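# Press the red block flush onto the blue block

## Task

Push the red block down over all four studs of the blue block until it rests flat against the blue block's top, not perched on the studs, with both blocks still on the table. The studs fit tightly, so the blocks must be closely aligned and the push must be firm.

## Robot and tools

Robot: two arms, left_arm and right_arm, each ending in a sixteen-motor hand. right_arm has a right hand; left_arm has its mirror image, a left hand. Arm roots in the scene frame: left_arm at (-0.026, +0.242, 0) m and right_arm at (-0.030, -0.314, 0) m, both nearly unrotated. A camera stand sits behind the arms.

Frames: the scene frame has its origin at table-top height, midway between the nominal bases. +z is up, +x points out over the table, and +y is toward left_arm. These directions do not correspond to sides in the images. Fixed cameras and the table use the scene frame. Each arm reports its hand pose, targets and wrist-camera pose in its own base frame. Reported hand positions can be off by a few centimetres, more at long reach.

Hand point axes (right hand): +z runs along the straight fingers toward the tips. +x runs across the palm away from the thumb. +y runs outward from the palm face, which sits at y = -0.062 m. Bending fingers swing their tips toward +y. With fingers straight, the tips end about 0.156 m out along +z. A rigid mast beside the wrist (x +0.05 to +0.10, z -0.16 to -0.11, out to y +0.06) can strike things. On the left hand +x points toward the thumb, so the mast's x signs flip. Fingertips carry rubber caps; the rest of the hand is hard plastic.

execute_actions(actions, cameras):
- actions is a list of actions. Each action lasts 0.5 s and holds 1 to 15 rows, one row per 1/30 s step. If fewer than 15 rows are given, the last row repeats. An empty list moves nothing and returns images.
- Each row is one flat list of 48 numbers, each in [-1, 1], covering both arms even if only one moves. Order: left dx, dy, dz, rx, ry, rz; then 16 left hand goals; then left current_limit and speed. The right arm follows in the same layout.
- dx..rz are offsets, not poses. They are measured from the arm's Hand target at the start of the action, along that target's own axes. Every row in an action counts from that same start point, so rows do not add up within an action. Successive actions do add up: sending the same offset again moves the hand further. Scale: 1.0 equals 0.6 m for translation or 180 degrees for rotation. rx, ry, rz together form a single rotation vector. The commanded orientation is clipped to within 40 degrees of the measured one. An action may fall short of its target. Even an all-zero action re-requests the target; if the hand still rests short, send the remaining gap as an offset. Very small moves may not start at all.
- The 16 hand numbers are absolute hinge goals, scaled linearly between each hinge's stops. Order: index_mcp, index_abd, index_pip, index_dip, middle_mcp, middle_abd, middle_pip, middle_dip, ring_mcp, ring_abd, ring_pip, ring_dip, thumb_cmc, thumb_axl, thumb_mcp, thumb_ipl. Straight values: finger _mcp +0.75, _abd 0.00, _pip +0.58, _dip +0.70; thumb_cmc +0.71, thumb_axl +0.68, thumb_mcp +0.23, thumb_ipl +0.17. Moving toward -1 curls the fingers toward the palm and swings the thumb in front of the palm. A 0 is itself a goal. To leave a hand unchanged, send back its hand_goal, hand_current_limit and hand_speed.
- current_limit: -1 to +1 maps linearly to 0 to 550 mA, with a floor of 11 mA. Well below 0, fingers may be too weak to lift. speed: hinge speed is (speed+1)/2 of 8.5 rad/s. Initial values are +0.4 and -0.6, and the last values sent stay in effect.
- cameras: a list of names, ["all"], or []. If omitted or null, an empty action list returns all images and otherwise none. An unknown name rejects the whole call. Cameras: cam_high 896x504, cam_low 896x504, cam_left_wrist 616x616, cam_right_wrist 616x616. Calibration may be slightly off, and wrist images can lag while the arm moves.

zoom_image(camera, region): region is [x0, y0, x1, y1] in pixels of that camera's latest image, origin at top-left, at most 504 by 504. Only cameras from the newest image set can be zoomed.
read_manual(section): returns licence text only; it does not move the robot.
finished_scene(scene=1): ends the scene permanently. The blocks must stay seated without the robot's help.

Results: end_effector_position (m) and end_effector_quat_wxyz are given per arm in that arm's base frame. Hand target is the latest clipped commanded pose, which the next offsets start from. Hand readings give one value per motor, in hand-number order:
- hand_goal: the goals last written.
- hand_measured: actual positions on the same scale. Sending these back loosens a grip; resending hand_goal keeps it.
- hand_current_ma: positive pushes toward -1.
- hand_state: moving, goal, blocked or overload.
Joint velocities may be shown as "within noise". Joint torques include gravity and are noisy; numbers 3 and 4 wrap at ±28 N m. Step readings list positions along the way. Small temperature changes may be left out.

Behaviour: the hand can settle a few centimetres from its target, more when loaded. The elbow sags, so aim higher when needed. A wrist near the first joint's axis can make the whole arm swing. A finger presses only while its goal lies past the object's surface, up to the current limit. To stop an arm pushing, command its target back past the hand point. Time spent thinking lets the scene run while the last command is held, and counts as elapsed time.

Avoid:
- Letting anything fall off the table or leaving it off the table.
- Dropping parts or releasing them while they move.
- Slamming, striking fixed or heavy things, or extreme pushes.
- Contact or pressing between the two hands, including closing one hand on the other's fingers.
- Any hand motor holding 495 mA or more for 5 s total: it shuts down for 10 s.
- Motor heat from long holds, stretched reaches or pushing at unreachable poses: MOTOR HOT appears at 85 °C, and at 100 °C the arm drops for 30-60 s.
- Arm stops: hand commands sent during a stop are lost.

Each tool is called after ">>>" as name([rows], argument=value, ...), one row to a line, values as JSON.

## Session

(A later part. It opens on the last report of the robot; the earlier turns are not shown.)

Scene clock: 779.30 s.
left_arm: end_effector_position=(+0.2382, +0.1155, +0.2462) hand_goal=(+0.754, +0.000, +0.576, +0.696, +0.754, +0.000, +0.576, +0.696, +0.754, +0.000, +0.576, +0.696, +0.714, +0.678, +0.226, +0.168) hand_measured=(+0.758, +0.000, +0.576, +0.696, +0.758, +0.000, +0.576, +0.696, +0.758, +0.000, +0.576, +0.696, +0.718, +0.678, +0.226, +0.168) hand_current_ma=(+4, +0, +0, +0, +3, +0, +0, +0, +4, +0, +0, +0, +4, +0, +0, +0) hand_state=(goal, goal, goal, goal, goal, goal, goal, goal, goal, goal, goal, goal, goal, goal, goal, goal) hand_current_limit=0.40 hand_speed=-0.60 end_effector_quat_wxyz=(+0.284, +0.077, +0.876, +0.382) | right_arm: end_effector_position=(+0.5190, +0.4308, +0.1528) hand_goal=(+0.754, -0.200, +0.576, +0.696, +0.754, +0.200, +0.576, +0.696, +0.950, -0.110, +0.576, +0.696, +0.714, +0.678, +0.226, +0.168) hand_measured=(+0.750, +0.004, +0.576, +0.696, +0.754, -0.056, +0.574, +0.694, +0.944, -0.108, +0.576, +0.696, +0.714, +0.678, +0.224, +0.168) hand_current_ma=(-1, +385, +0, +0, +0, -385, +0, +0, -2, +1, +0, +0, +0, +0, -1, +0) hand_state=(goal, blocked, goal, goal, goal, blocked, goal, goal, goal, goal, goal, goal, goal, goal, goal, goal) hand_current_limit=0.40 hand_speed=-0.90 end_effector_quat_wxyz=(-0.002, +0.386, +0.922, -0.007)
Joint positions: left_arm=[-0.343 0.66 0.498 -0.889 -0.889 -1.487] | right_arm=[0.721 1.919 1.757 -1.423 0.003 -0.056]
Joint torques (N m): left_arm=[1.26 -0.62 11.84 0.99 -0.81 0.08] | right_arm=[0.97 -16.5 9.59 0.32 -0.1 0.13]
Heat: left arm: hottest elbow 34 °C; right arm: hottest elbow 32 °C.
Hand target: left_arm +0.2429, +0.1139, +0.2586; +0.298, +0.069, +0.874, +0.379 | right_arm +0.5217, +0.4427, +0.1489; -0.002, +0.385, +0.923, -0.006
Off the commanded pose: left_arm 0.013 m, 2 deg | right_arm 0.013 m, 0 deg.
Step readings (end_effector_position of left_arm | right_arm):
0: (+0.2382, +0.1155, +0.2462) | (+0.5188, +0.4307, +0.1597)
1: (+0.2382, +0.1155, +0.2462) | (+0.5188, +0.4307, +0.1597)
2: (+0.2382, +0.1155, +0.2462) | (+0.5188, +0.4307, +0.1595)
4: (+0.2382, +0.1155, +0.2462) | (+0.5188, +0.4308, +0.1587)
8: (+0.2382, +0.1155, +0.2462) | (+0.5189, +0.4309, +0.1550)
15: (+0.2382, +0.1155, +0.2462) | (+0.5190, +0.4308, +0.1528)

>>> execute_actions(actions=[])

>>> zoom_image(camera="cam_right_wrist", region=[280, 195, 320, 235])

>>> zoom_image(camera="cam_high", region=[437, 250, 457, 275])

>>> zoom_image(camera="cam_low", region=[462, 260, 490, 288])

>>> zoom_image(camera="cam_left_wrist", region=[475, 300, 515, 340])

Scene clock: 786.33 s.
left_arm: end_effector_position=(+0.2382, +0.1155, +0.2462) hand_goal=(+0.754, +0.000, +0.576, +0.696, +0.754, +0.000, +0.576, +0.696, +0.754, +0.000, +0.576, +0.696, +0.714, +0.678, +0.226, +0.168) hand_measured=(+0.758, +0.000, +0.576, +0.696, +0.758, +0.000, +0.576, +0.696, +0.758, +0.000, +0.576, +0.696, +0.718, +0.678, +0.226, +0.168) hand_current_ma=(+4, +0, +0, +0, +3, +0, +0, +0, +4, +0, +0, +0, +4, +0, +0, +0) hand_state=(goal, goal, goal, goal, goal, goal, goal, goal, goal, goal, goal, goal, goal, goal, goal, goal) hand_current_limit=0.40 hand_speed=-0.60 end_effector_quat_wxyz=(+0.284, +0.077, +0.876, +0.382) | right_arm: end_effector_position=(+0.5190, +0.4308, +0.1528) hand_goal=(+0.754, -0.200, +0.576, +0.696, +0.754, +0.200, +0.576, +0.696, +0.950, -0.110, +0.576, +0.696, +0.714, +0.678, +0.226, +0.168) hand_measured=(+0.750, +0.004, +0.576, +0.696, +0.754, -0.056, +0.574, +0.694, +0.944, -0.108, +0.576, +0.696, +0.714, +0.678, +0.224, +0.168) hand_current_ma=(-1, +385, +0, +0, +0, -385, +0, +0, -2, +1, +0, +0, +0, +0, -1, +0) hand_state=(goal, blocked, goal, goal, goal, blocked, goal, goal, goal, goal, goal, goal, goal, goal, goal, goal) hand_current_limit=0.40 hand_speed=-0.90 end_effector_quat_wxyz=(-0.002, +0.386, +0.922, -0.007)
Joint positions: left_arm=[-0.343 0.66 0.498 -0.889 -0.889 -1.487] | right_arm=[0.721 1.919 1.757 -1.423 0.003 -0.056]
Joint velocities: within noise
Joint torques (N m): left_arm=[0.85 -0.32 11.85 0.98 -0.8 0.1] | right_arm=[0.91 -16.56 9.59 0.31 -0.1 0.13]
Motor temperatures (°C): left_arm=[23 21 34 23 24 21] | right_arm=[24 25 32 22 24 22]
Heat: left arm: hottest elbow 34 °C; right arm: hottest elbow 32 °C.
Hand target: left_arm +0.2429, +0.1139, +0.2586; +0.298, +0.069, +0.874, +0.379 | right_arm +0.5217, +0.4427, +0.1489; -0.002, +0.385, +0.923, -0.006
Off the commanded pose: left_arm 0.013 m, 2 deg | right_arm 0.013 m, 0 deg.
camera_calibration:
cam_right_wrist: T_world_to_cam=[[0.99201, -0.12193, 0.0323981, -0.436898], [-0.102922, -0.633625, 0.766763, 0.155241], [-0.0729629, -0.763971, -0.641112, 0.590232], [0, 0, 0, 1]] pos_world=[0.49245, 0.496015, 0.273526]

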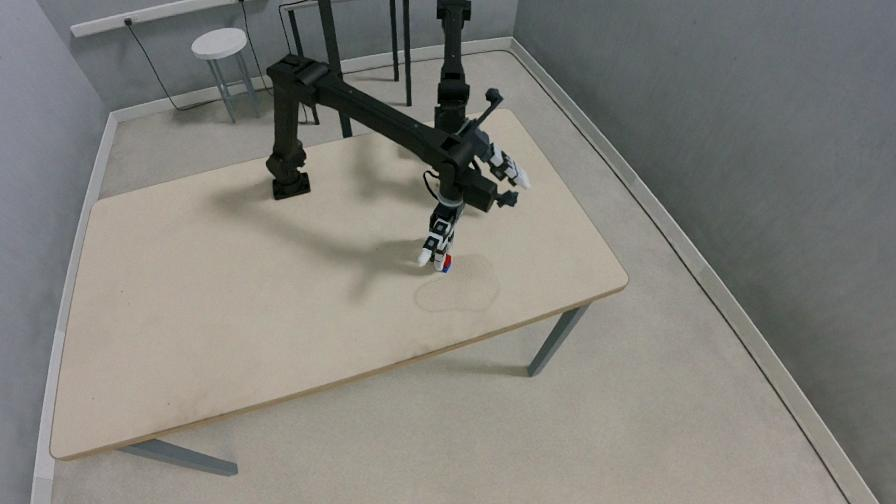

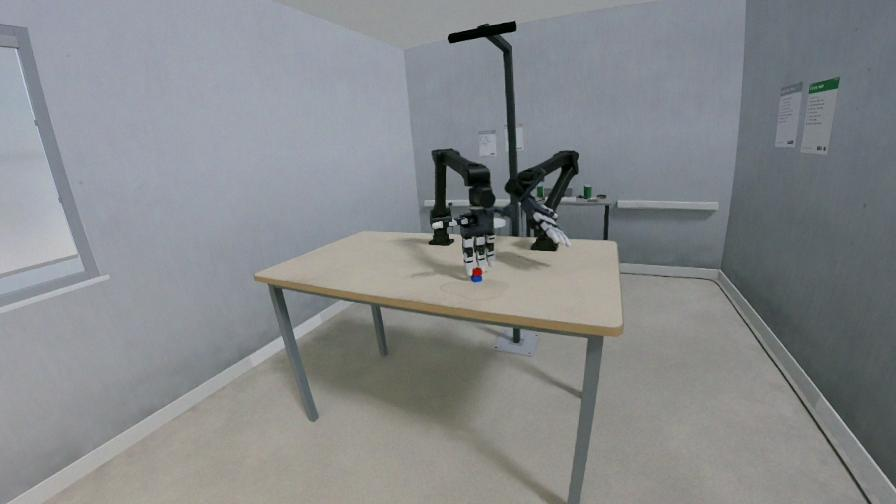

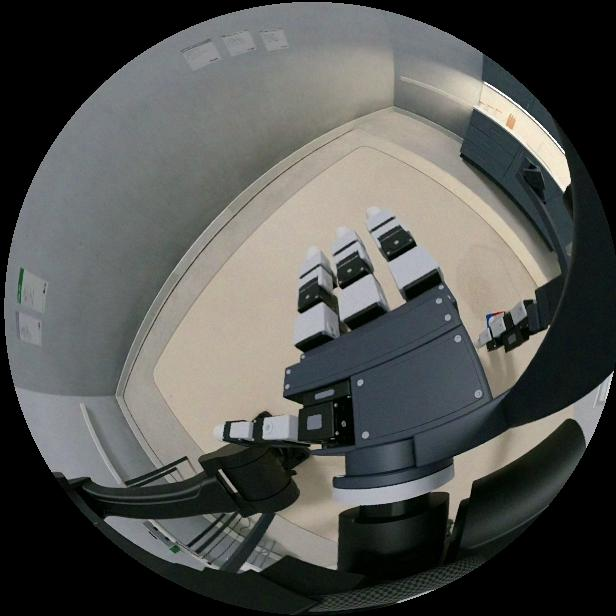

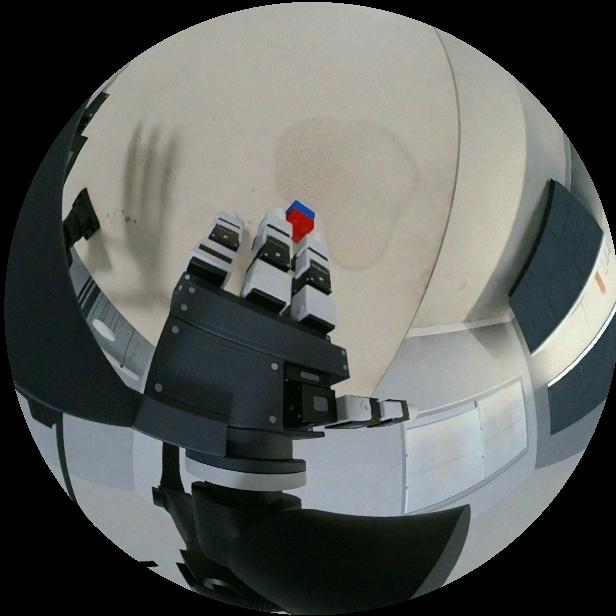

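Scaled by 12.600 from the camera's 616x616 image, which has a finer 880x880 frame.

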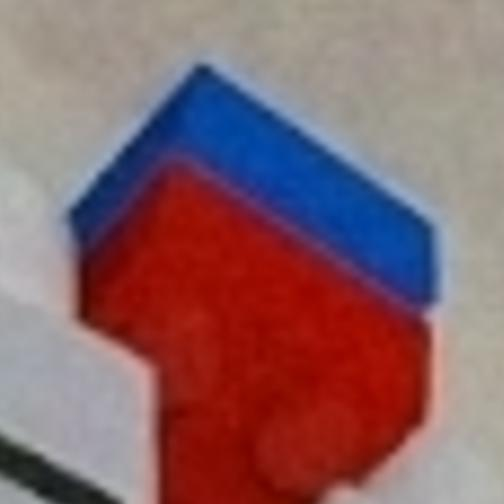

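Scaled by 20.160 from the camera's 896x504 image, which has a finer 1280x720 frame.

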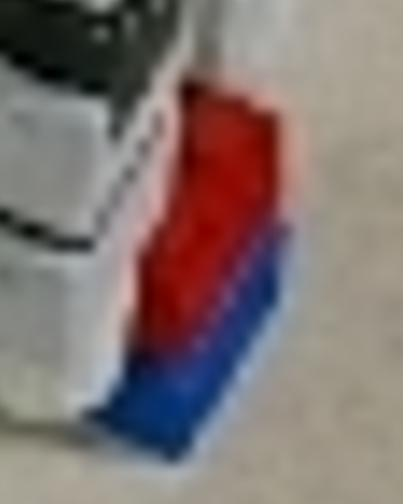

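Scaled by 18.000 from the camera's 896x504 image, which has a finer 1280x720 frame.

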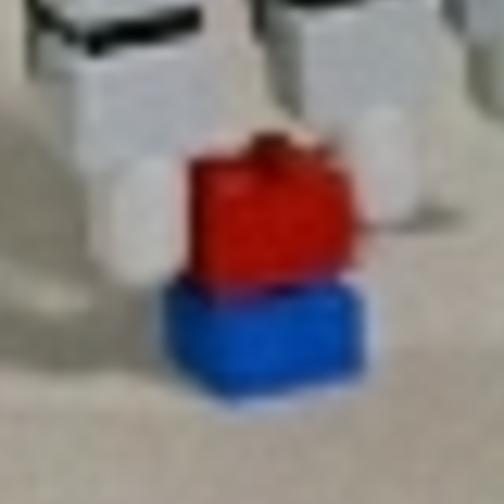

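Scaled by 12.600 from the camera's 616x616 image, which has a finer 880x880 frame.

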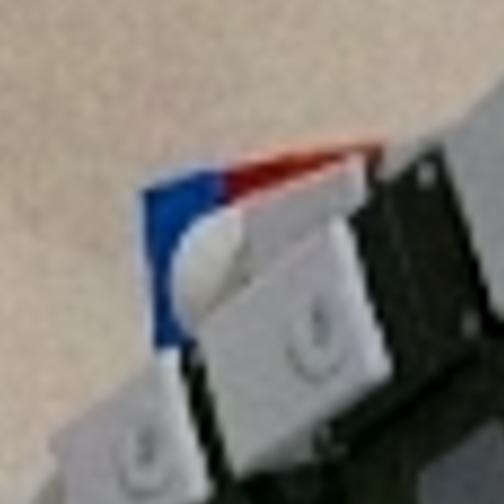

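>>> execute_actions([
  [[0,0,0,0,0,0,0.754,0,0.576,0.696,0.754,0,0.576,0.696,0.754,0,0.576,0.696,0.714,0.678,0.226,0.168,0.4,-0.6,0,0,-0.033,0,0,0.0083,0.754,-0.2,0.576,0.696,0.754,0.2,0.576,0.696,0.95,-0.11,0.576,0.696,0.714,0.678,0.226,0.168,0.4,-0.9]],
], cameras=["cam_right_wrist","cam_low"])

>>> zoom_image(camera="cam_right_wrist", region=[280, 195, 320, 235])

>>> zoom_image(camera="cam_low", region=[462, 260, 490, 288])

Scene clock: 821.53 s.
left_arm: end_effector_position=(+0.2382, +0.1155, +0.2462) hand_goal=(+0.754, +0.000, +0.576, +0.696, +0.754, +0.000, +0.576, +0.696, +0.754, +0.000, +0.576, +0.696, +0.714, +0.678, +0.226, +0.168) hand_measured=(+0.758, +0.000, +0.576, +0.696, +0.758, +0.000, +0.576, +0.696, +0.758, +0.000, +0.576, +0.696, +0.718, +0.678, +0.226, +0.168) hand_current_ma=(+4, +0, +0, +0, +3, +0, +0, +0, +4, +0, +0, +0, +4, +0, +0, +0) hand_state=(goal, goal, goal, goal, goal, goal, goal, goal, goal, goal, goal, goal, goal, goal, goal, goal) hand_current_limit=0.40 hand_speed=-0.60 end_effector_quat_wxyz=(+0.284, +0.077, +0.876, +0.382) | right_arm: end_effector_position=(+0.5142, +0.4275, +0.1562) hand_goal=(+0.754, -0.200, +0.576, +0.696, +0.754, +0.200, +0.576, +0.696, +0.950, -0.110, +0.576, +0.696, +0.714, +0.678, +0.226, +0.168) hand_measured=(+0.750, +0.004, +0.576, +0.696, +0.754, -0.056, +0.574, +0.694, +0.944, -0.108, +0.576, +0.696, +0.714, +0.678, +0.224, +0.168) hand_current_ma=(-1, +385, +0, +0, +0, -385, +0, +0, -2, +1, +0, +0, +0, +0, -1, +0) hand_state=(goal, blocked, goal, goal, goal, blocked, goal, goal, goal, goal, goal, goal, goal, goal, goal, goal) hand_current_limit=0.40 hand_speed=-0.90 end_effector_quat_wxyz=(-0.007, +0.397, +0.917, -0.019)
Joint positions: left_arm=[-0.343 0.66 0.498 -0.889 -0.889 -1.487] | right_arm=[0.725 1.919 1.771 -1.462 0.003 -0.028]
Joint torques (N m): left_arm=[1.08 -0.5 11.74 0.98 -0.79 0.08] | right_arm=[0.85 -17.08 11.51 -0.12 -0.11 0.14]
Heat: left arm: hottest elbow 34 °C; right arm: hottest elbow 33 °C.
Hand target: left_arm +0.2429, +0.1139, +0.2586; +0.298, +0.069, +0.874, +0.379 | right_arm +0.5218, +0.4429, +0.1686; -0.002, +0.397, +0.918, -0.007
Off the commanded pose: left_arm 0.013 m, 2 deg | right_arm 0.021 m, 2 deg.
Step readings (end_effector_position of left_arm | right_arm):
0: (+0.2382, +0.1155, +0.2462) | (+0.5190, +0.4308, +0.1528)
1: (+0.2382, +0.1155, +0.2462) | (+0.5190, +0.4308, +0.1528)
2: (+0.2382, +0.1155, +0.2462) | (+0.5186, +0.4306, +0.1527)
4: (+0.2382, +0.1155, +0.2462) | (+0.5171, +0.4289, +0.1522)
8: (+0.2382, +0.1155, +0.2462) | (+0.5143, +0.4270, +0.1529)
15: (+0.2382, +0.1155, +0.2462) | (+0.5143, +0.4278, +0.1561)
camera_calibration:
cam_right_wrist: T_world_to_cam=[[0.989236, -0.145358, 0.0168146, -0.418814], [-0.104056, -0.618011, 0.779253, 0.14199], [-0.102879, -0.772615, -0.626484, 0.606206], [0, 0, 0, 1]] pos_world=[0.491447, 0.495237, 0.276174]
Images, in order (width x height): cam_low 896x504, cam_right_wrist 616x616.

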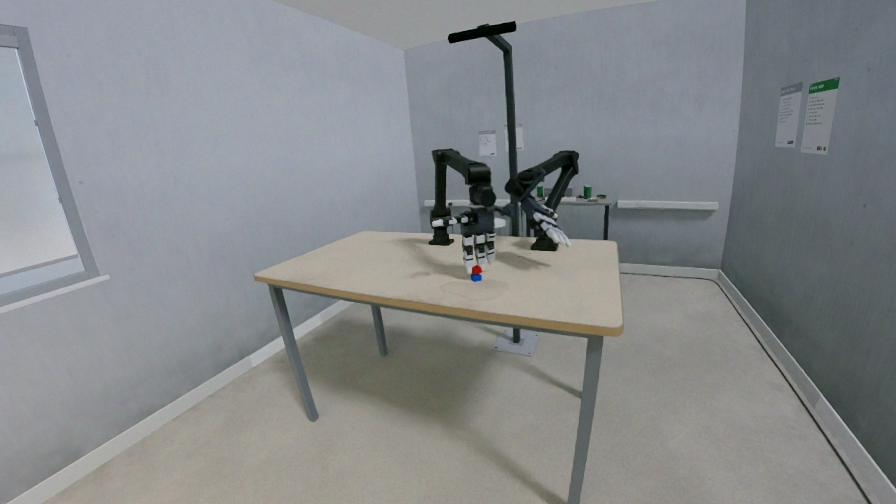

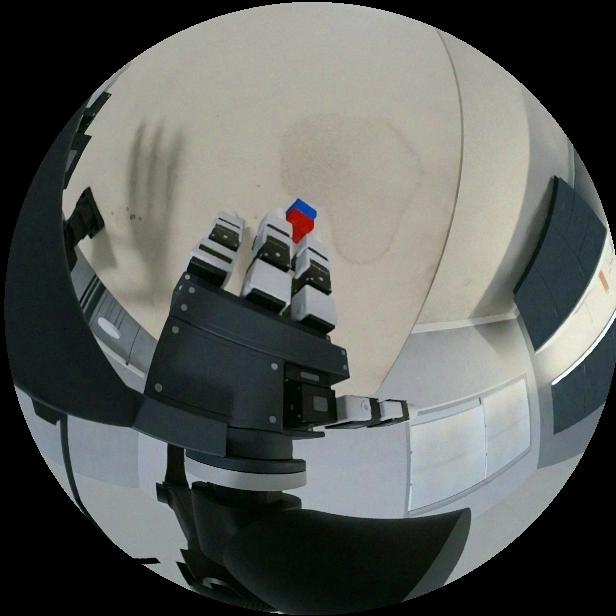

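Scaled by 12.600 from the camera's 616x616 image, which has a finer 880x880 frame.

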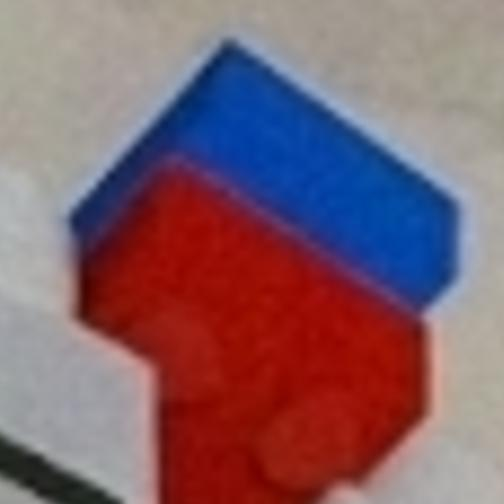

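Scaled by 18.000 from the camera's 896x504 image, which has a finer 1280x720 frame.

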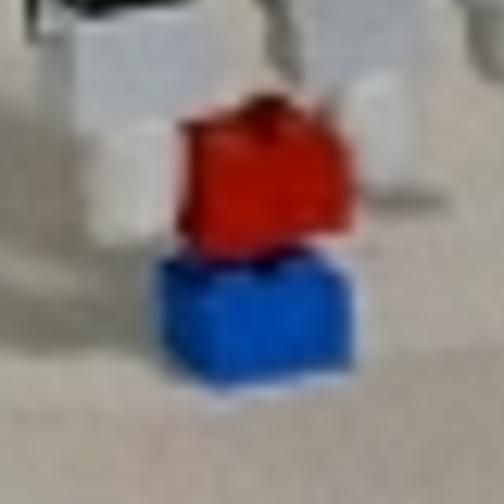

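>>> execute_actions([
  [[0,0,0,0,0,0,0.754,0,0.576,0.696,0.754,0,0.576,0.696,0.754,0,0.576,0.696,0.714,0.678,0.226,0.168,0.4,-0.6,0,0,-0.05,0,0,0,0.754,-0.2,0.576,0.696,0.754,0.2,0.576,0.696,0.95,-0.11,0.576,0.696,0.714,0.678,0.226,0.168,0.4,-0.9]],
  [[0,0,0,0,0,0,0.754,0,0.576,0.696,0.754,0,0.576,0.696,0.754,0,0.576,0.696,0.714,0.678,0.226,0.168,0.4,-0.6,0,-0.025,0.0417,0,0,0,0.754,-0.2,0.576,0.696,0.754,0.2,0.576,0.696,0.95,-0.11,0.576,0.696,0.714,0.678,0.226,0.168,0.4,-0.9]],
  [[0,0,0,0,0,0,0.754,0,0.576,0.696,0.754,0,0.576,0.696,0.754,0,0.576,0.696,0.714,0.678,0.226,0.168,0.4,-0.6,0,0,0.0417,0,0,0,0.754,-0.2,0.576,0.696,0.754,0.2,0.576,0.696,0.95,-0.11,0.576,0.696,0.714,0.678,0.226,0.168,0.4,-0.9]],
], cameras=["cam_right_wrist","cam_low","cam_high"])

>>> zoom_image(camera="cam_right_wrist", region=[280, 190, 320, 230])

>>> zoom_image(camera="cam_low", region=[462, 260, 490, 288])

Scene clock: 852.43 s.
left_arm: end_effector_position=(+0.2382, +0.1155, +0.2462) hand_goal=(+0.754, +0.000, +0.576, +0.696, +0.754, +0.000, +0.576, +0.696, +0.754, +0.000, +0.576, +0.696, +0.714, +0.678, +0.226, +0.168) hand_measured=(+0.758, +0.000, +0.576, +0.696, +0.758, +0.000, +0.576, +0.696, +0.758, +0.000, +0.576, +0.696, +0.718, +0.678, +0.226, +0.168) hand_current_ma=(+4, +0, +0, +0, +3, +0, +0, +0, +4, +0, +0, +0, +4, +0, +0, +0) hand_state=(goal, goal, goal, goal, goal, goal, goal, goal, goal, goal, goal, goal, goal, goal, goal, goal) hand_current_limit=0.40 hand_speed=-0.60 end_effector_quat_wxyz=(+0.284, +0.077, +0.876, +0.382) | right_arm: end_effector_position=(+0.5162, +0.4291, +0.1524) hand_goal=(+0.754, -0.200, +0.576, +0.696, +0.754, +0.200, +0.576, +0.696, +0.950, -0.110, +0.576, +0.696, +0.714, +0.678, +0.226, +0.168) hand_measured=(+0.752, +0.004, +0.576, +0.696, +0.754, -0.056, +0.576, +0.694, +0.944, -0.108, +0.576, +0.696, +0.714, +0.678, +0.224, +0.168) hand_current_ma=(+0, +385, +0, +0, +0, -385, +0, +0, -2, +1, +0, +0, +0, +0, -1, +0) hand_state=(goal, blocked, goal, goal, goal, blocked, goal, goal, goal, goal, goal, goal, goal, goal, goal, goal) hand_current_limit=0.40 hand_speed=-0.90 end_effector_quat_wxyz=(-0.002, +0.398, +0.917, -0.008)
Joint positions: left_arm=[-0.343 0.66 0.498 -0.889 -0.889 -1.487] | right_arm=[0.725 1.912 1.745 -1.419 0.003 -0.027]
Joint torques (N m): left_arm=[0.73 -0.5 11.86 1.07 -0.78 0.08] | right_arm=[0.85 -18.61 6.23 0.94 -0.09 0.13]
Heat: left arm: hottest elbow 34 °C; right arm: hottest elbow 33 °C.
Hand target: left_arm +0.2429, +0.1139, +0.2586; +0.298, +0.069, +0.874, +0.379 | right_arm +0.5108, +0.4323, +0.1487; -0.002, +0.397, +0.918, -0.007
Off the commanded pose: left_arm 0.013 m, 2 deg | right_arm 0.007 m, 0 deg.
Step readings (end_effector_position of left_arm | right_arm):
0: (+0.2382, +0.1155, +0.2462) | (+0.5142, +0.4274, +0.1562)
1: (+0.2382, +0.1155, +0.2462) | (+0.5142, +0.4274, +0.1563)
2: (+0.2382, +0.1155, +0.2462) | (+0.5138, +0.4271, +0.1570)
4: (+0.2382, +0.1155, +0.2462) | (+0.5126, +0.4260, +0.1610)
8: (+0.2382, +0.1155, +0.2462) | (+0.5150, +0.4281, +0.1748)
15: (+0.2382, +0.1155, +0.2462) | (+0.5162, +0.4292, +0.1825)
16: (+0.2382, +0.1155, +0.2462) | (+0.5161, +0.4291, +0.1824)
17: (+0.2382, +0.1155, +0.2462) | (+0.5163, +0.4292, +0.1825)
19: (+0.2382, +0.1155, +0.2462) | (+0.5184, +0.4310, +0.1826)
23: (+0.2382, +0.1155, +0.2462) | (+0.5177, +0.4304, +0.1744)
30: (+0.2382, +0.1155, +0.2462) | (+0.5154, +0.4284, +0.1662)
31: (+0.2382, +0.1155, +0.2462) | (+0.5156, +0.4286, +0.1662)
32: (+0.2382, +0.1155, +0.2462) | (+0.5160, +0.4289, +0.1653)
34: (+0.2382, +0.1155, +0.2462) | (+0.5165, +0.4294, +0.1620)
38: (+0.2382, +0.1155, +0.2462) | (+0.5147, +0.4278, +0.1520)
45: (+0.2382, +0.1155, +0.2462) | (+0.5161, +0.4290, +0.1524)
camera_calibration:
cam_right_wrist: T_world_to_cam=[[0.988669, -0.146541, 0.032544, -0.421992], [-0.118693, -0.630417, 0.767129, 0.160836], [-0.0918999, -0.762299, -0.640667, 0.597461], [0, 0, 0, 1]] pos_world=[0.491207, 0.494999, 0.273125]
Images, in order (width x height): cam_high 896x504, cam_low 896x504, cam_right_wrist 616x616.

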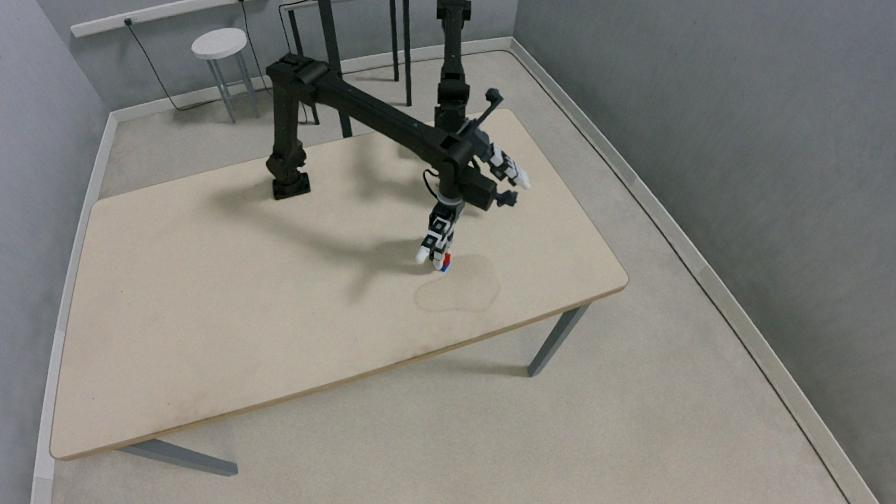

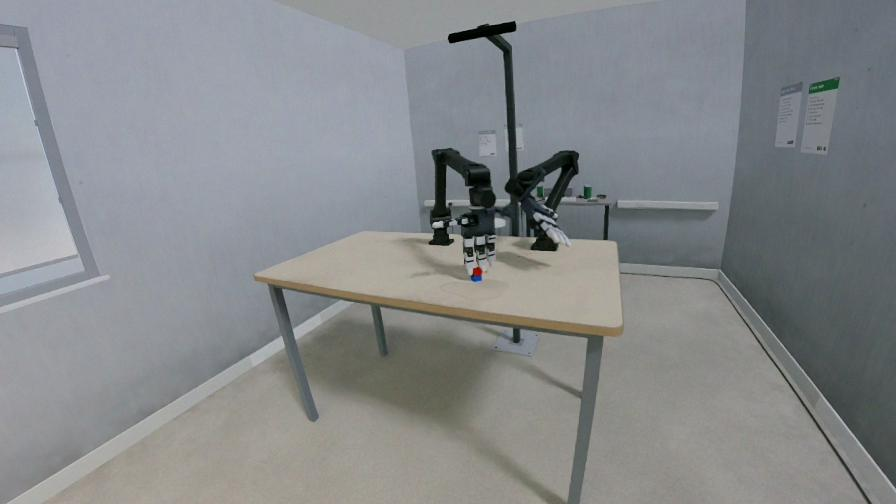

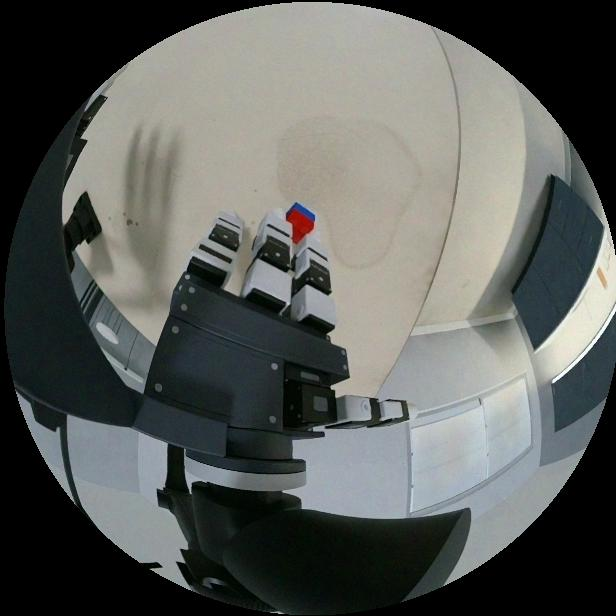

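Scaled by 12.600 from the camera's 616x616 image, which has a finer 880x880 frame.

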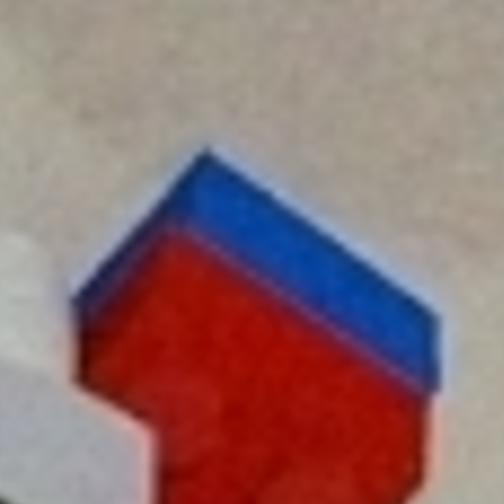

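Scaled by 18.000 from the camera's 896x504 image, which has a finer 1280x720 frame.

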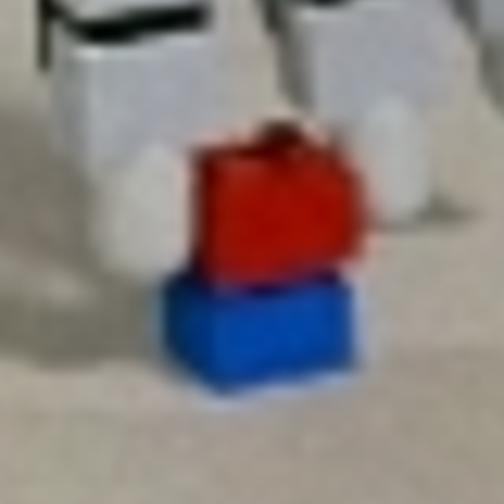

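>>> zoom_image(camera="cam_right_wrist", region=[275, 200, 325, 250])

>>> zoom_image(camera="cam_high", region=[437, 250, 457, 275])

Scaled by 10.080 from the camera's 616x616 image, which has a finer 880x880 frame.

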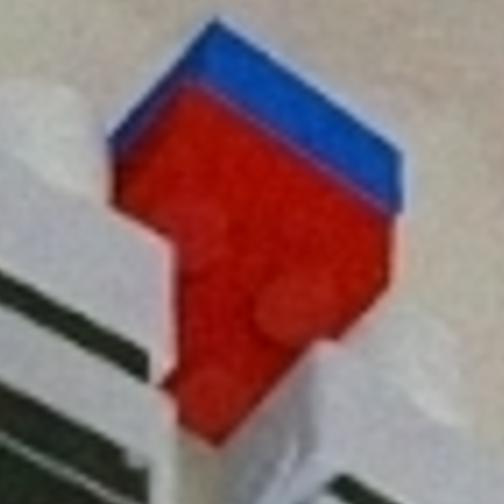

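Scaled by 20.160 from the camera's 896x504 image, which has a finer 1280x720 frame.

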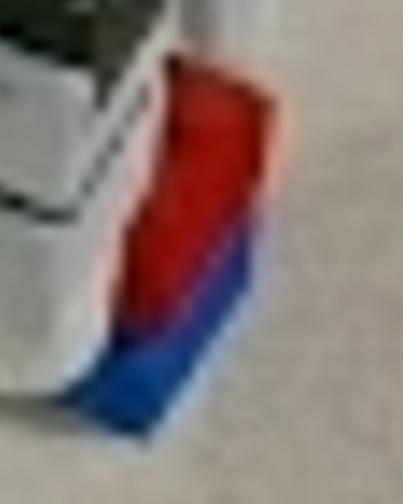

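>>> execute_actions([
  [[0,0,0,0,0,0,0.754,0,0.576,0.696,0.754,0,0.576,0.696,0.754,0,0.576,0.696,0.714,0.678,0.226,0.168,0.4,-0.6,0,0,-0.05,0,0,0,0.754,-0.2,0.576,0.696,0.754,0.2,0.576,0.696,0.95,-0.11,0.576,0.696,0.714,0.678,0.226,0.168,0.4,-0.9]],
  [[0,0,0,0,0,0,0.754,0,0.576,0.696,0.754,0,0.576,0.696,0.754,0,0.576,0.696,0.714,0.678,0.226,0.168,0.4,-0.6,-0.0235,0,-0.033,0,0,0.0083,0.754,-0.2,0.576,0.696,0.754,0.2,0.576,0.696,0.95,-0.11,0.576,0.696,0.714,0.678,0.226,0.168,0.4,-0.9]],
  [[0,0,0,0,0,0,0.754,0,0.576,0.696,0.754,0,0.576,0.696,0.754,0,0.576,0.696,0.714,0.678,0.226,0.168,0.4,-0.6,0,0,0.056,0,0,0,0.754,-0.2,0.576,0.696,0.754,0.2,0.576,0.696,0.95,-0.11,0.576,0.696,0.714,0.678,0.226,0.168,0.4,-0.9]],
  [[0,0,0,0,0,0,0.754,0,0.576,0.696,0.754,0,0.576,0.696,0.754,0,0.576,0.696,0.714,0.678,0.226,0.168,0.4,-0.6,0,0,0.025,0,0,0,0.754,-0.2,0.576,0.696,0.754,0.2,0.576,0.696,0.95,-0.11,0.576,0.696,0.714,0.678,0.226,0.168,0.4,-0.9]],
], cameras=["cam_right_wrist","cam_low"])

>>> zoom_image(camera="cam_right_wrist", region=[275, 195, 325, 245])

>>> zoom_image(camera="cam_low", region=[462, 260, 490, 288])

Scene clock: 905.73 s.
left_arm: end_effector_position=(+0.2382, +0.1155, +0.2462) hand_goal=(+0.754, +0.000, +0.576, +0.696, +0.754, +0.000, +0.576, +0.696, +0.754, +0.000, +0.576, +0.696, +0.714, +0.678, +0.226, +0.168) hand_measured=(+0.758, +0.000, +0.576, +0.696, +0.758, +0.000, +0.576, +0.696, +0.758, +0.000, +0.576, +0.696, +0.718, +0.678, +0.226, +0.168) hand_current_ma=(+4, +0, +0, +0, +3, +0, +0, +0, +4, +0, +0, +0, +4, +0, +0, +0) hand_state=(goal, goal, goal, goal, goal, goal, goal, goal, goal, goal, goal, goal, goal, goal, goal, goal) hand_current_limit=0.40 hand_speed=-0.60 end_effector_quat_wxyz=(+0.284, +0.077, +0.876, +0.382) | right_arm: end_effector_position=(+0.5161, +0.4281, +0.1571) hand_goal=(+0.754, -0.200, +0.576, +0.696, +0.754, +0.200, +0.576, +0.696, +0.950, -0.110, +0.576, +0.696, +0.714, +0.678, +0.226, +0.168) hand_measured=(+0.750, +0.004, +0.576, +0.696, +0.754, -0.056, +0.576, +0.694, +0.944, -0.108, +0.576, +0.696, +0.714, +0.678, +0.224, +0.168) hand_current_ma=(-1, +385, +0, +0, +0, -385, +0, +0, -2, +1, +0, +0, +0, +0, -1, +0) hand_state=(goal, blocked, goal, goal, goal, blocked, goal, goal, goal, goal, goal, goal, goal, goal, goal, goal) hand_current_limit=0.40 hand_speed=-0.90 end_effector_quat_wxyz=(-0.001, +0.400, +0.916, -0.005)
Joint positions: left_arm=[-0.343 0.66 0.498 -0.889 -0.889 -1.487] | right_arm=[0.725 1.904 1.745 -1.42 0.003 -0.022]
Joint torques (N m): left_arm=[0.79 -0.26 11.81 0.92 -0.79 0.08] | right_arm=[-0.79 -17.9 6.74 0.84 -0.08 0.14]
Heat: left arm: hottest elbow 35 °C; right arm: hottest elbow 32 °C.
Hand target: left_arm +0.2429, +0.1139, +0.2586; +0.298, +0.069, +0.874, +0.379 | right_arm +0.5205, +0.4222, +0.1502; -0.002, +0.409, +0.913, -0.006
Off the commanded pose: left_arm 0.013 m, 2 deg | right_arm 0.010 m, 1 deg.
Step readings (end_effector_position of left_arm | right_arm):
0: (+0.2382, +0.1155, +0.2462) | (+0.5162, +0.4291, +0.1524)
1: (+0.2382, +0.1155, +0.2462) | (+0.5162, +0.4291, +0.1524)
2: (+0.2382, +0.1155, +0.2462) | (+0.5161, +0.4290, +0.1524)
4: (+0.2382, +0.1155, +0.2462) | (+0.5142, +0.4273, +0.1516)
8: (+0.2382, +0.1155, +0.2462) | (+0.5094, +0.4231, +0.1496)
15: (+0.2382, +0.1155, +0.2462) | (+0.5074, +0.4213, +0.1489)
16: (+0.2382, +0.1155, +0.2462) | (+0.5072, +0.4212, +0.1488)
17: (+0.2382, +0.1155, +0.2462) | (+0.5065, +0.4205, +0.1487)
19: (+0.2382, +0.1155, +0.2462) | (+0.5047, +0.4188, +0.1494)
23: (+0.2382, +0.1155, +0.2462) | (+0.5042, +0.4181, +0.1557)
30: (+0.2382, +0.1155, +0.2462) | (+0.5059, +0.4194, +0.1653)
31: (+0.2382, +0.1155, +0.2462) | (+0.5059, +0.4194, +0.1655)
32: (+0.2382, +0.1155, +0.2462) | (+0.5061, +0.4196, +0.1656)
34: (+0.2382, +0.1155, +0.2462) | (+0.5089, +0.4217, +0.1666)
38: (+0.2382, +0.1155, +0.2462) | (+0.5147, +0.4268, +0.1689)
45: (+0.2382, +0.1155, +0.2462) | (+0.5169, +0.4288, +0.1698)
46: (+0.2382, +0.1155, +0.2462) | (+0.5169, +0.4288, +0.1697)
47: (+0.2382, +0.1155, +0.2462) | (+0.5171, +0.4289, +0.1689)
49: (+0.2382, +0.1155, +0.2462) | (+0.5174, +0.4293, +0.1658)
53: (+0.2382, +0.1155, +0.2462) | (+0.5154, +0.4275, +0.1579)
60: (+0.2382, +0.1155, +0.2462) | (+0.5160, +0.4280, +0.1570)
camera_calibration:
cam_right_wrist: T_world_to_cam=[[0.98766, -0.152303, 0.0364785, -0.419915], [-0.125802, -0.632815, 0.764015, 0.16177], [-0.0932773, -0.759176, -0.644167, 0.599557], [0, 0, 0, 1]] pos_world=[0.491009, 0.493586, 0.277937]
Images, in order (width x height): cam_low 896x504, cam_right_wrist 616x616.

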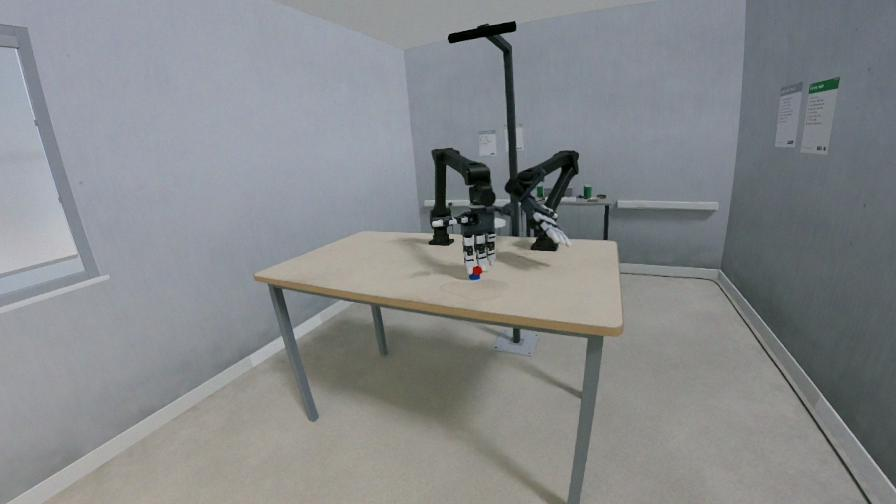

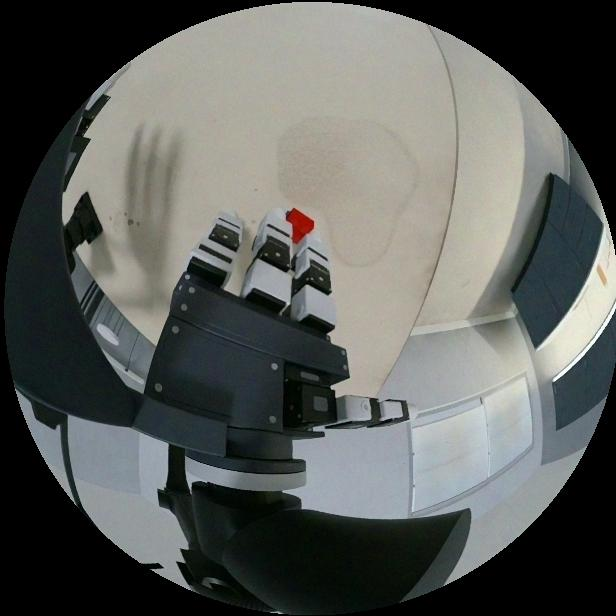

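Scaled by 10.080 from the camera's 616x616 image, which has a finer 880x880 frame.

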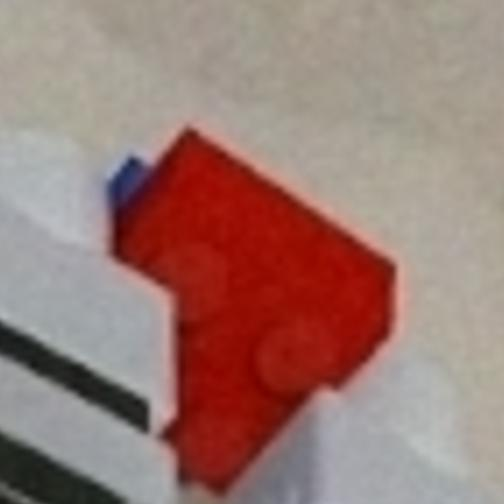

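Scaled by 18.000 from the camera's 896x504 image, which has a finer 1280x720 frame.

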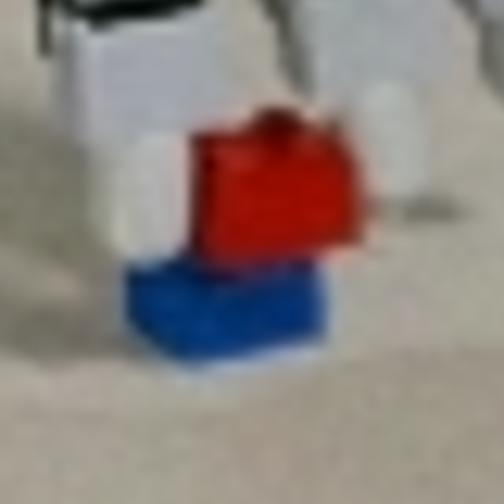

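>>> execute_actions([
  [[0,0,0,0,0,0,0.754,0,0.576,0.696,0.754,0,0.576,0.696,0.754,0,0.576,0.696,0.714,0.678,0.226,0.168,0.4,-0.6,0,-0.005,-0.05,-0.016,0,0,0.754,-0.2,0.576,0.696,0.754,0.2,0.576,0.696,0.95,-0.11,0.576,0.696,0.714,0.678,0.226,0.168,0.4,-0.9]],
  [[0,0,0,0,0,0,0.754,0,0.576,0.696,0.754,0,0.576,0.696,0.754,0,0.576,0.696,0.714,0.678,0.226,0.168,0.4,-0.6,-0.003,-0.0217,0,0.016,0,0,0.754,-0.2,0.576,0.696,0.754,0.2,0.576,0.696,0.95,-0.11,0.576,0.696,0.714,0.678,0.226,0.168,0.4,-0.9]],
  [[0,0,0,0,0,0,0.754,0,0.576,0.696,0.754,0,0.576,0.696,0.754,0,0.576,0.696,0.714,0.678,0.226,0.168,0.4,-0.6,0,0,0.0333,0,0,0,0.754,-0.2,0.576,0.696,0.754,0.2,0.576,0.696,0.95,-0.11,0.576,0.696,0.714,0.678,0.226,0.168,0.4,-0.9]],
  [[0,0,0,0,0,0,0.754,0,0.576,0.696,0.754,0,0.576,0.696,0.754,0,0.576,0.696,0.714,0.678,0.226,0.168,0.4,-0.6,0,0,0.0133,0,0,0,0.754,-0.2,0.576,0.696,0.754,0.2,0.576,0.696,0.95,-0.11,0.576,0.696,0.714,0.678,0.226,0.168,0.4,-0.9]],
], cameras=["cam_right_wrist","cam_low"])

>>> zoom_image(camera="cam_right_wrist", region=[275, 195, 325, 245])

>>> zoom_image(camera="cam_low", region=[462, 260, 490, 288])

Scene clock: 929.27 s.
left_arm: end_effector_position=(+0.2382, +0.1155, +0.2462) hand_goal=(+0.754, +0.000, +0.576, +0.696, +0.754, +0.000, +0.576, +0.696, +0.754, +0.000, +0.576, +0.696, +0.714, +0.678, +0.226, +0.168) hand_measured=(+0.758, +0.000, +0.576, +0.696, +0.758, +0.000, +0.576, +0.696, +0.758, +0.000, +0.576, +0.696, +0.718, +0.678, +0.226, +0.168) hand_current_ma=(+4, +0, +0, +0, +3, +0, +0, +0, +4, +0, +0, +0, +4, +0, +0, +0) hand_state=(goal, goal, goal, goal, goal, goal, goal, goal, goal, goal, goal, goal, goal, goal, goal, goal) hand_current_limit=0.40 hand_speed=-0.60 end_effector_quat_wxyz=(+0.284, +0.077, +0.876, +0.382) | right_arm: end_effector_position=(+0.5056, +0.4167, +0.1537) hand_goal=(+0.754, -0.200, +0.576, +0.696, +0.754, +0.200, +0.576, +0.696, +0.950, -0.110, +0.576, +0.696, +0.714, +0.678, +0.226, +0.168) hand_measured=(+0.750, +0.004, +0.576, +0.696, +0.754, -0.056, +0.576, +0.694, +0.944, -0.108, +0.576, +0.696, +0.714, +0.678, +0.224, +0.168) hand_current_ma=(-1, +385, +0, +0, +0, -385, +0, +0, -2, +1, +0, +0, +0, +0, -1, +0) hand_state=(goal, blocked, goal, goal, goal, blocked, goal, goal, goal, goal, goal, goal, goal, goal, goal, goal) hand_current_limit=0.40 hand_speed=-0.90 end_effector_quat_wxyz=(-0.002, +0.402, +0.916, -0.008)
Joint positions: left_arm=[-0.343 0.66 0.498 -0.889 -0.889 -1.487] | right_arm=[0.723 1.869 1.685 -1.404 0.003 -0.022]
Joint torques (N m): left_arm=[0.85 -0.44 11.97 1.07 -0.78 0.07] | right_arm=[-0.85 -18.08 6.63 0.81 -0.07 0.11]
Heat: left arm: hottest elbow 35 °C; right arm: hottest elbow 32 °C.
Hand target: left_arm +0.2429, +0.1139, +0.2586; +0.298, +0.069, +0.874, +0.379 | right_arm +0.5097, +0.4102, +0.1517; -0.002, +0.409, +0.913, -0.007
Off the commanded pose: left_arm 0.013 m, 2 deg | right_arm 0.008 m, 1 deg.
Step readings (end_effector_position of left_arm | right_arm):
0: (+0.2382, +0.1155, +0.2462) | (+0.5161, +0.4281, +0.1571)
1: (+0.2382, +0.1155, +0.2462) | (+0.5161, +0.4281, +0.1571)
2: (+0.2382, +0.1155, +0.2462) | (+0.5162, +0.4282, +0.1571)
4: (+0.2382, +0.1155, +0.2462) | (+0.5164, +0.4283, +0.1574)
8: (+0.2382, +0.1155, +0.2462) | (+0.5150, +0.4271, +0.1616)
15: (+0.2382, +0.1155, +0.2462) | (+0.5143, +0.4265, +0.1743)
16: (+0.2382, +0.1155, +0.2462) | (+0.5143, +0.4265, +0.1750)
17: (+0.2382, +0.1155, +0.2462) | (+0.5145, +0.4263, +0.1753)
19: (+0.2382, +0.1155, +0.2462) | (+0.5135, +0.4244, +0.1745)
23: (+0.2382, +0.1155, +0.2462) | (+0.5098, +0.4208, +0.1728)
30: (+0.2382, +0.1155, +0.2462) | (+0.5085, +0.4193, +0.1721)
31: (+0.2382, +0.1155, +0.2462) | (+0.5085, +0.4193, +0.1721)
32: (+0.2382, +0.1155, +0.2462) | (+0.5084, +0.4192, +0.1718)
34: (+0.2382, +0.1155, +0.2462) | (+0.5076, +0.4185, +0.1692)
38: (+0.2382, +0.1155, +0.2462) | (+0.5053, +0.4165, +0.1610)
45: (+0.2382, +0.1155, +0.2462) | (+0.5054, +0.4166, +0.1590)
46: (+0.2382, +0.1155, +0.2462) | (+0.5055, +0.4167, +0.1591)
47: (+0.2382, +0.1155, +0.2462) | (+0.5057, +0.4169, +0.1590)
49: (+0.2382, +0.1155, +0.2462) | (+0.5061, +0.4172, +0.1579)
53: (+0.2382, +0.1155, +0.2462) | (+0.5054, +0.4166, +0.1543)
60: (+0.2382, +0.1155, +0.2462) | (+0.5056, +0.4167, +0.1537)
camera_calibration:
cam_right_wrist: T_world_to_cam=[[0.987497, -0.154426, 0.0316436, -0.409419], [-0.122919, -0.628673, 0.767894, 0.152098], [-0.0986894, -0.762183, -0.639795, 0.591067], [0, 0, 0, 1]] pos_world=[0.481328, 0.482896, 0.274322]
Images, in order (width x height): cam_low 896x504, cam_right_wrist 616x616.

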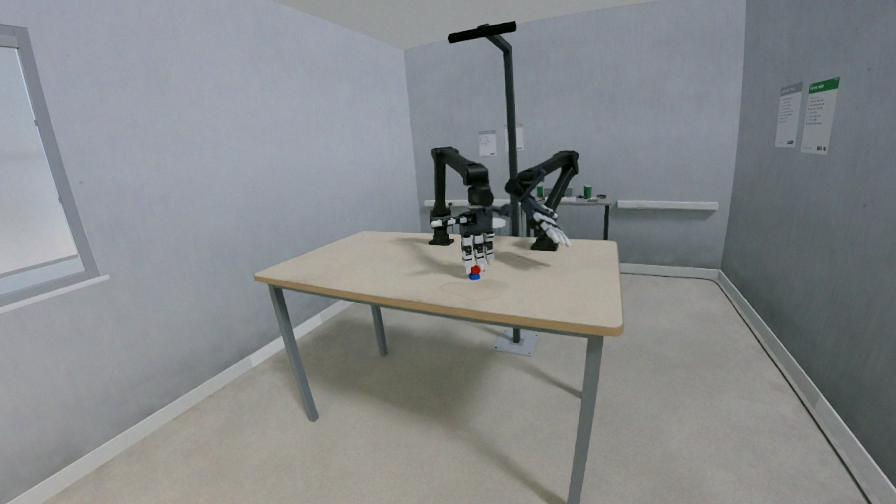

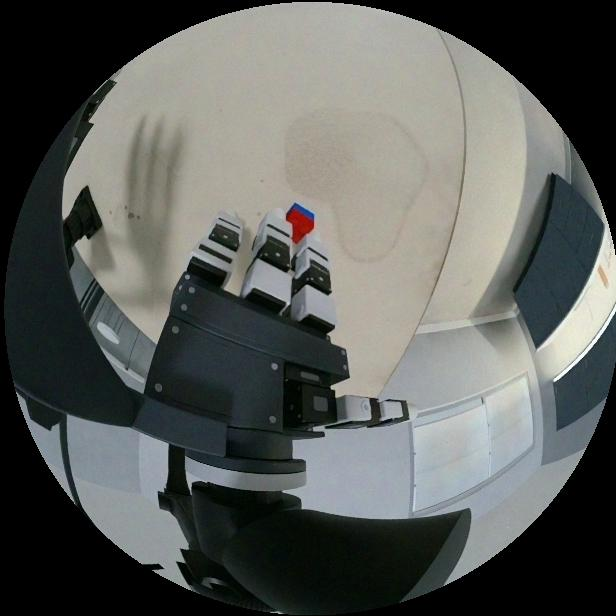

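Scaled by 10.080 from the camera's 616x616 image, which has a finer 880x880 frame.

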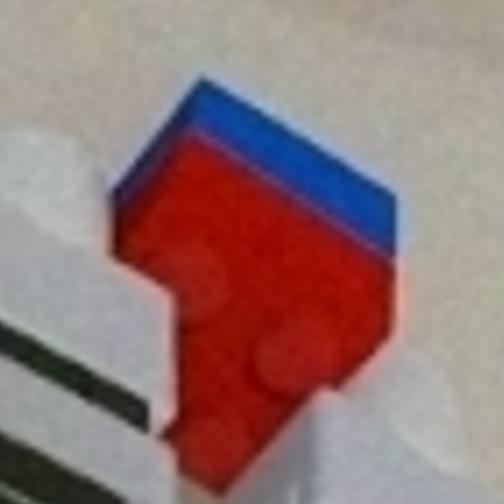

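Scaled by 18.000 from the camera's 896x504 image, which has a finer 1280x720 frame.

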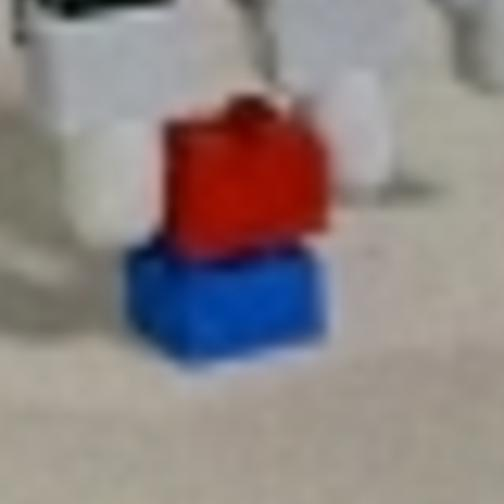

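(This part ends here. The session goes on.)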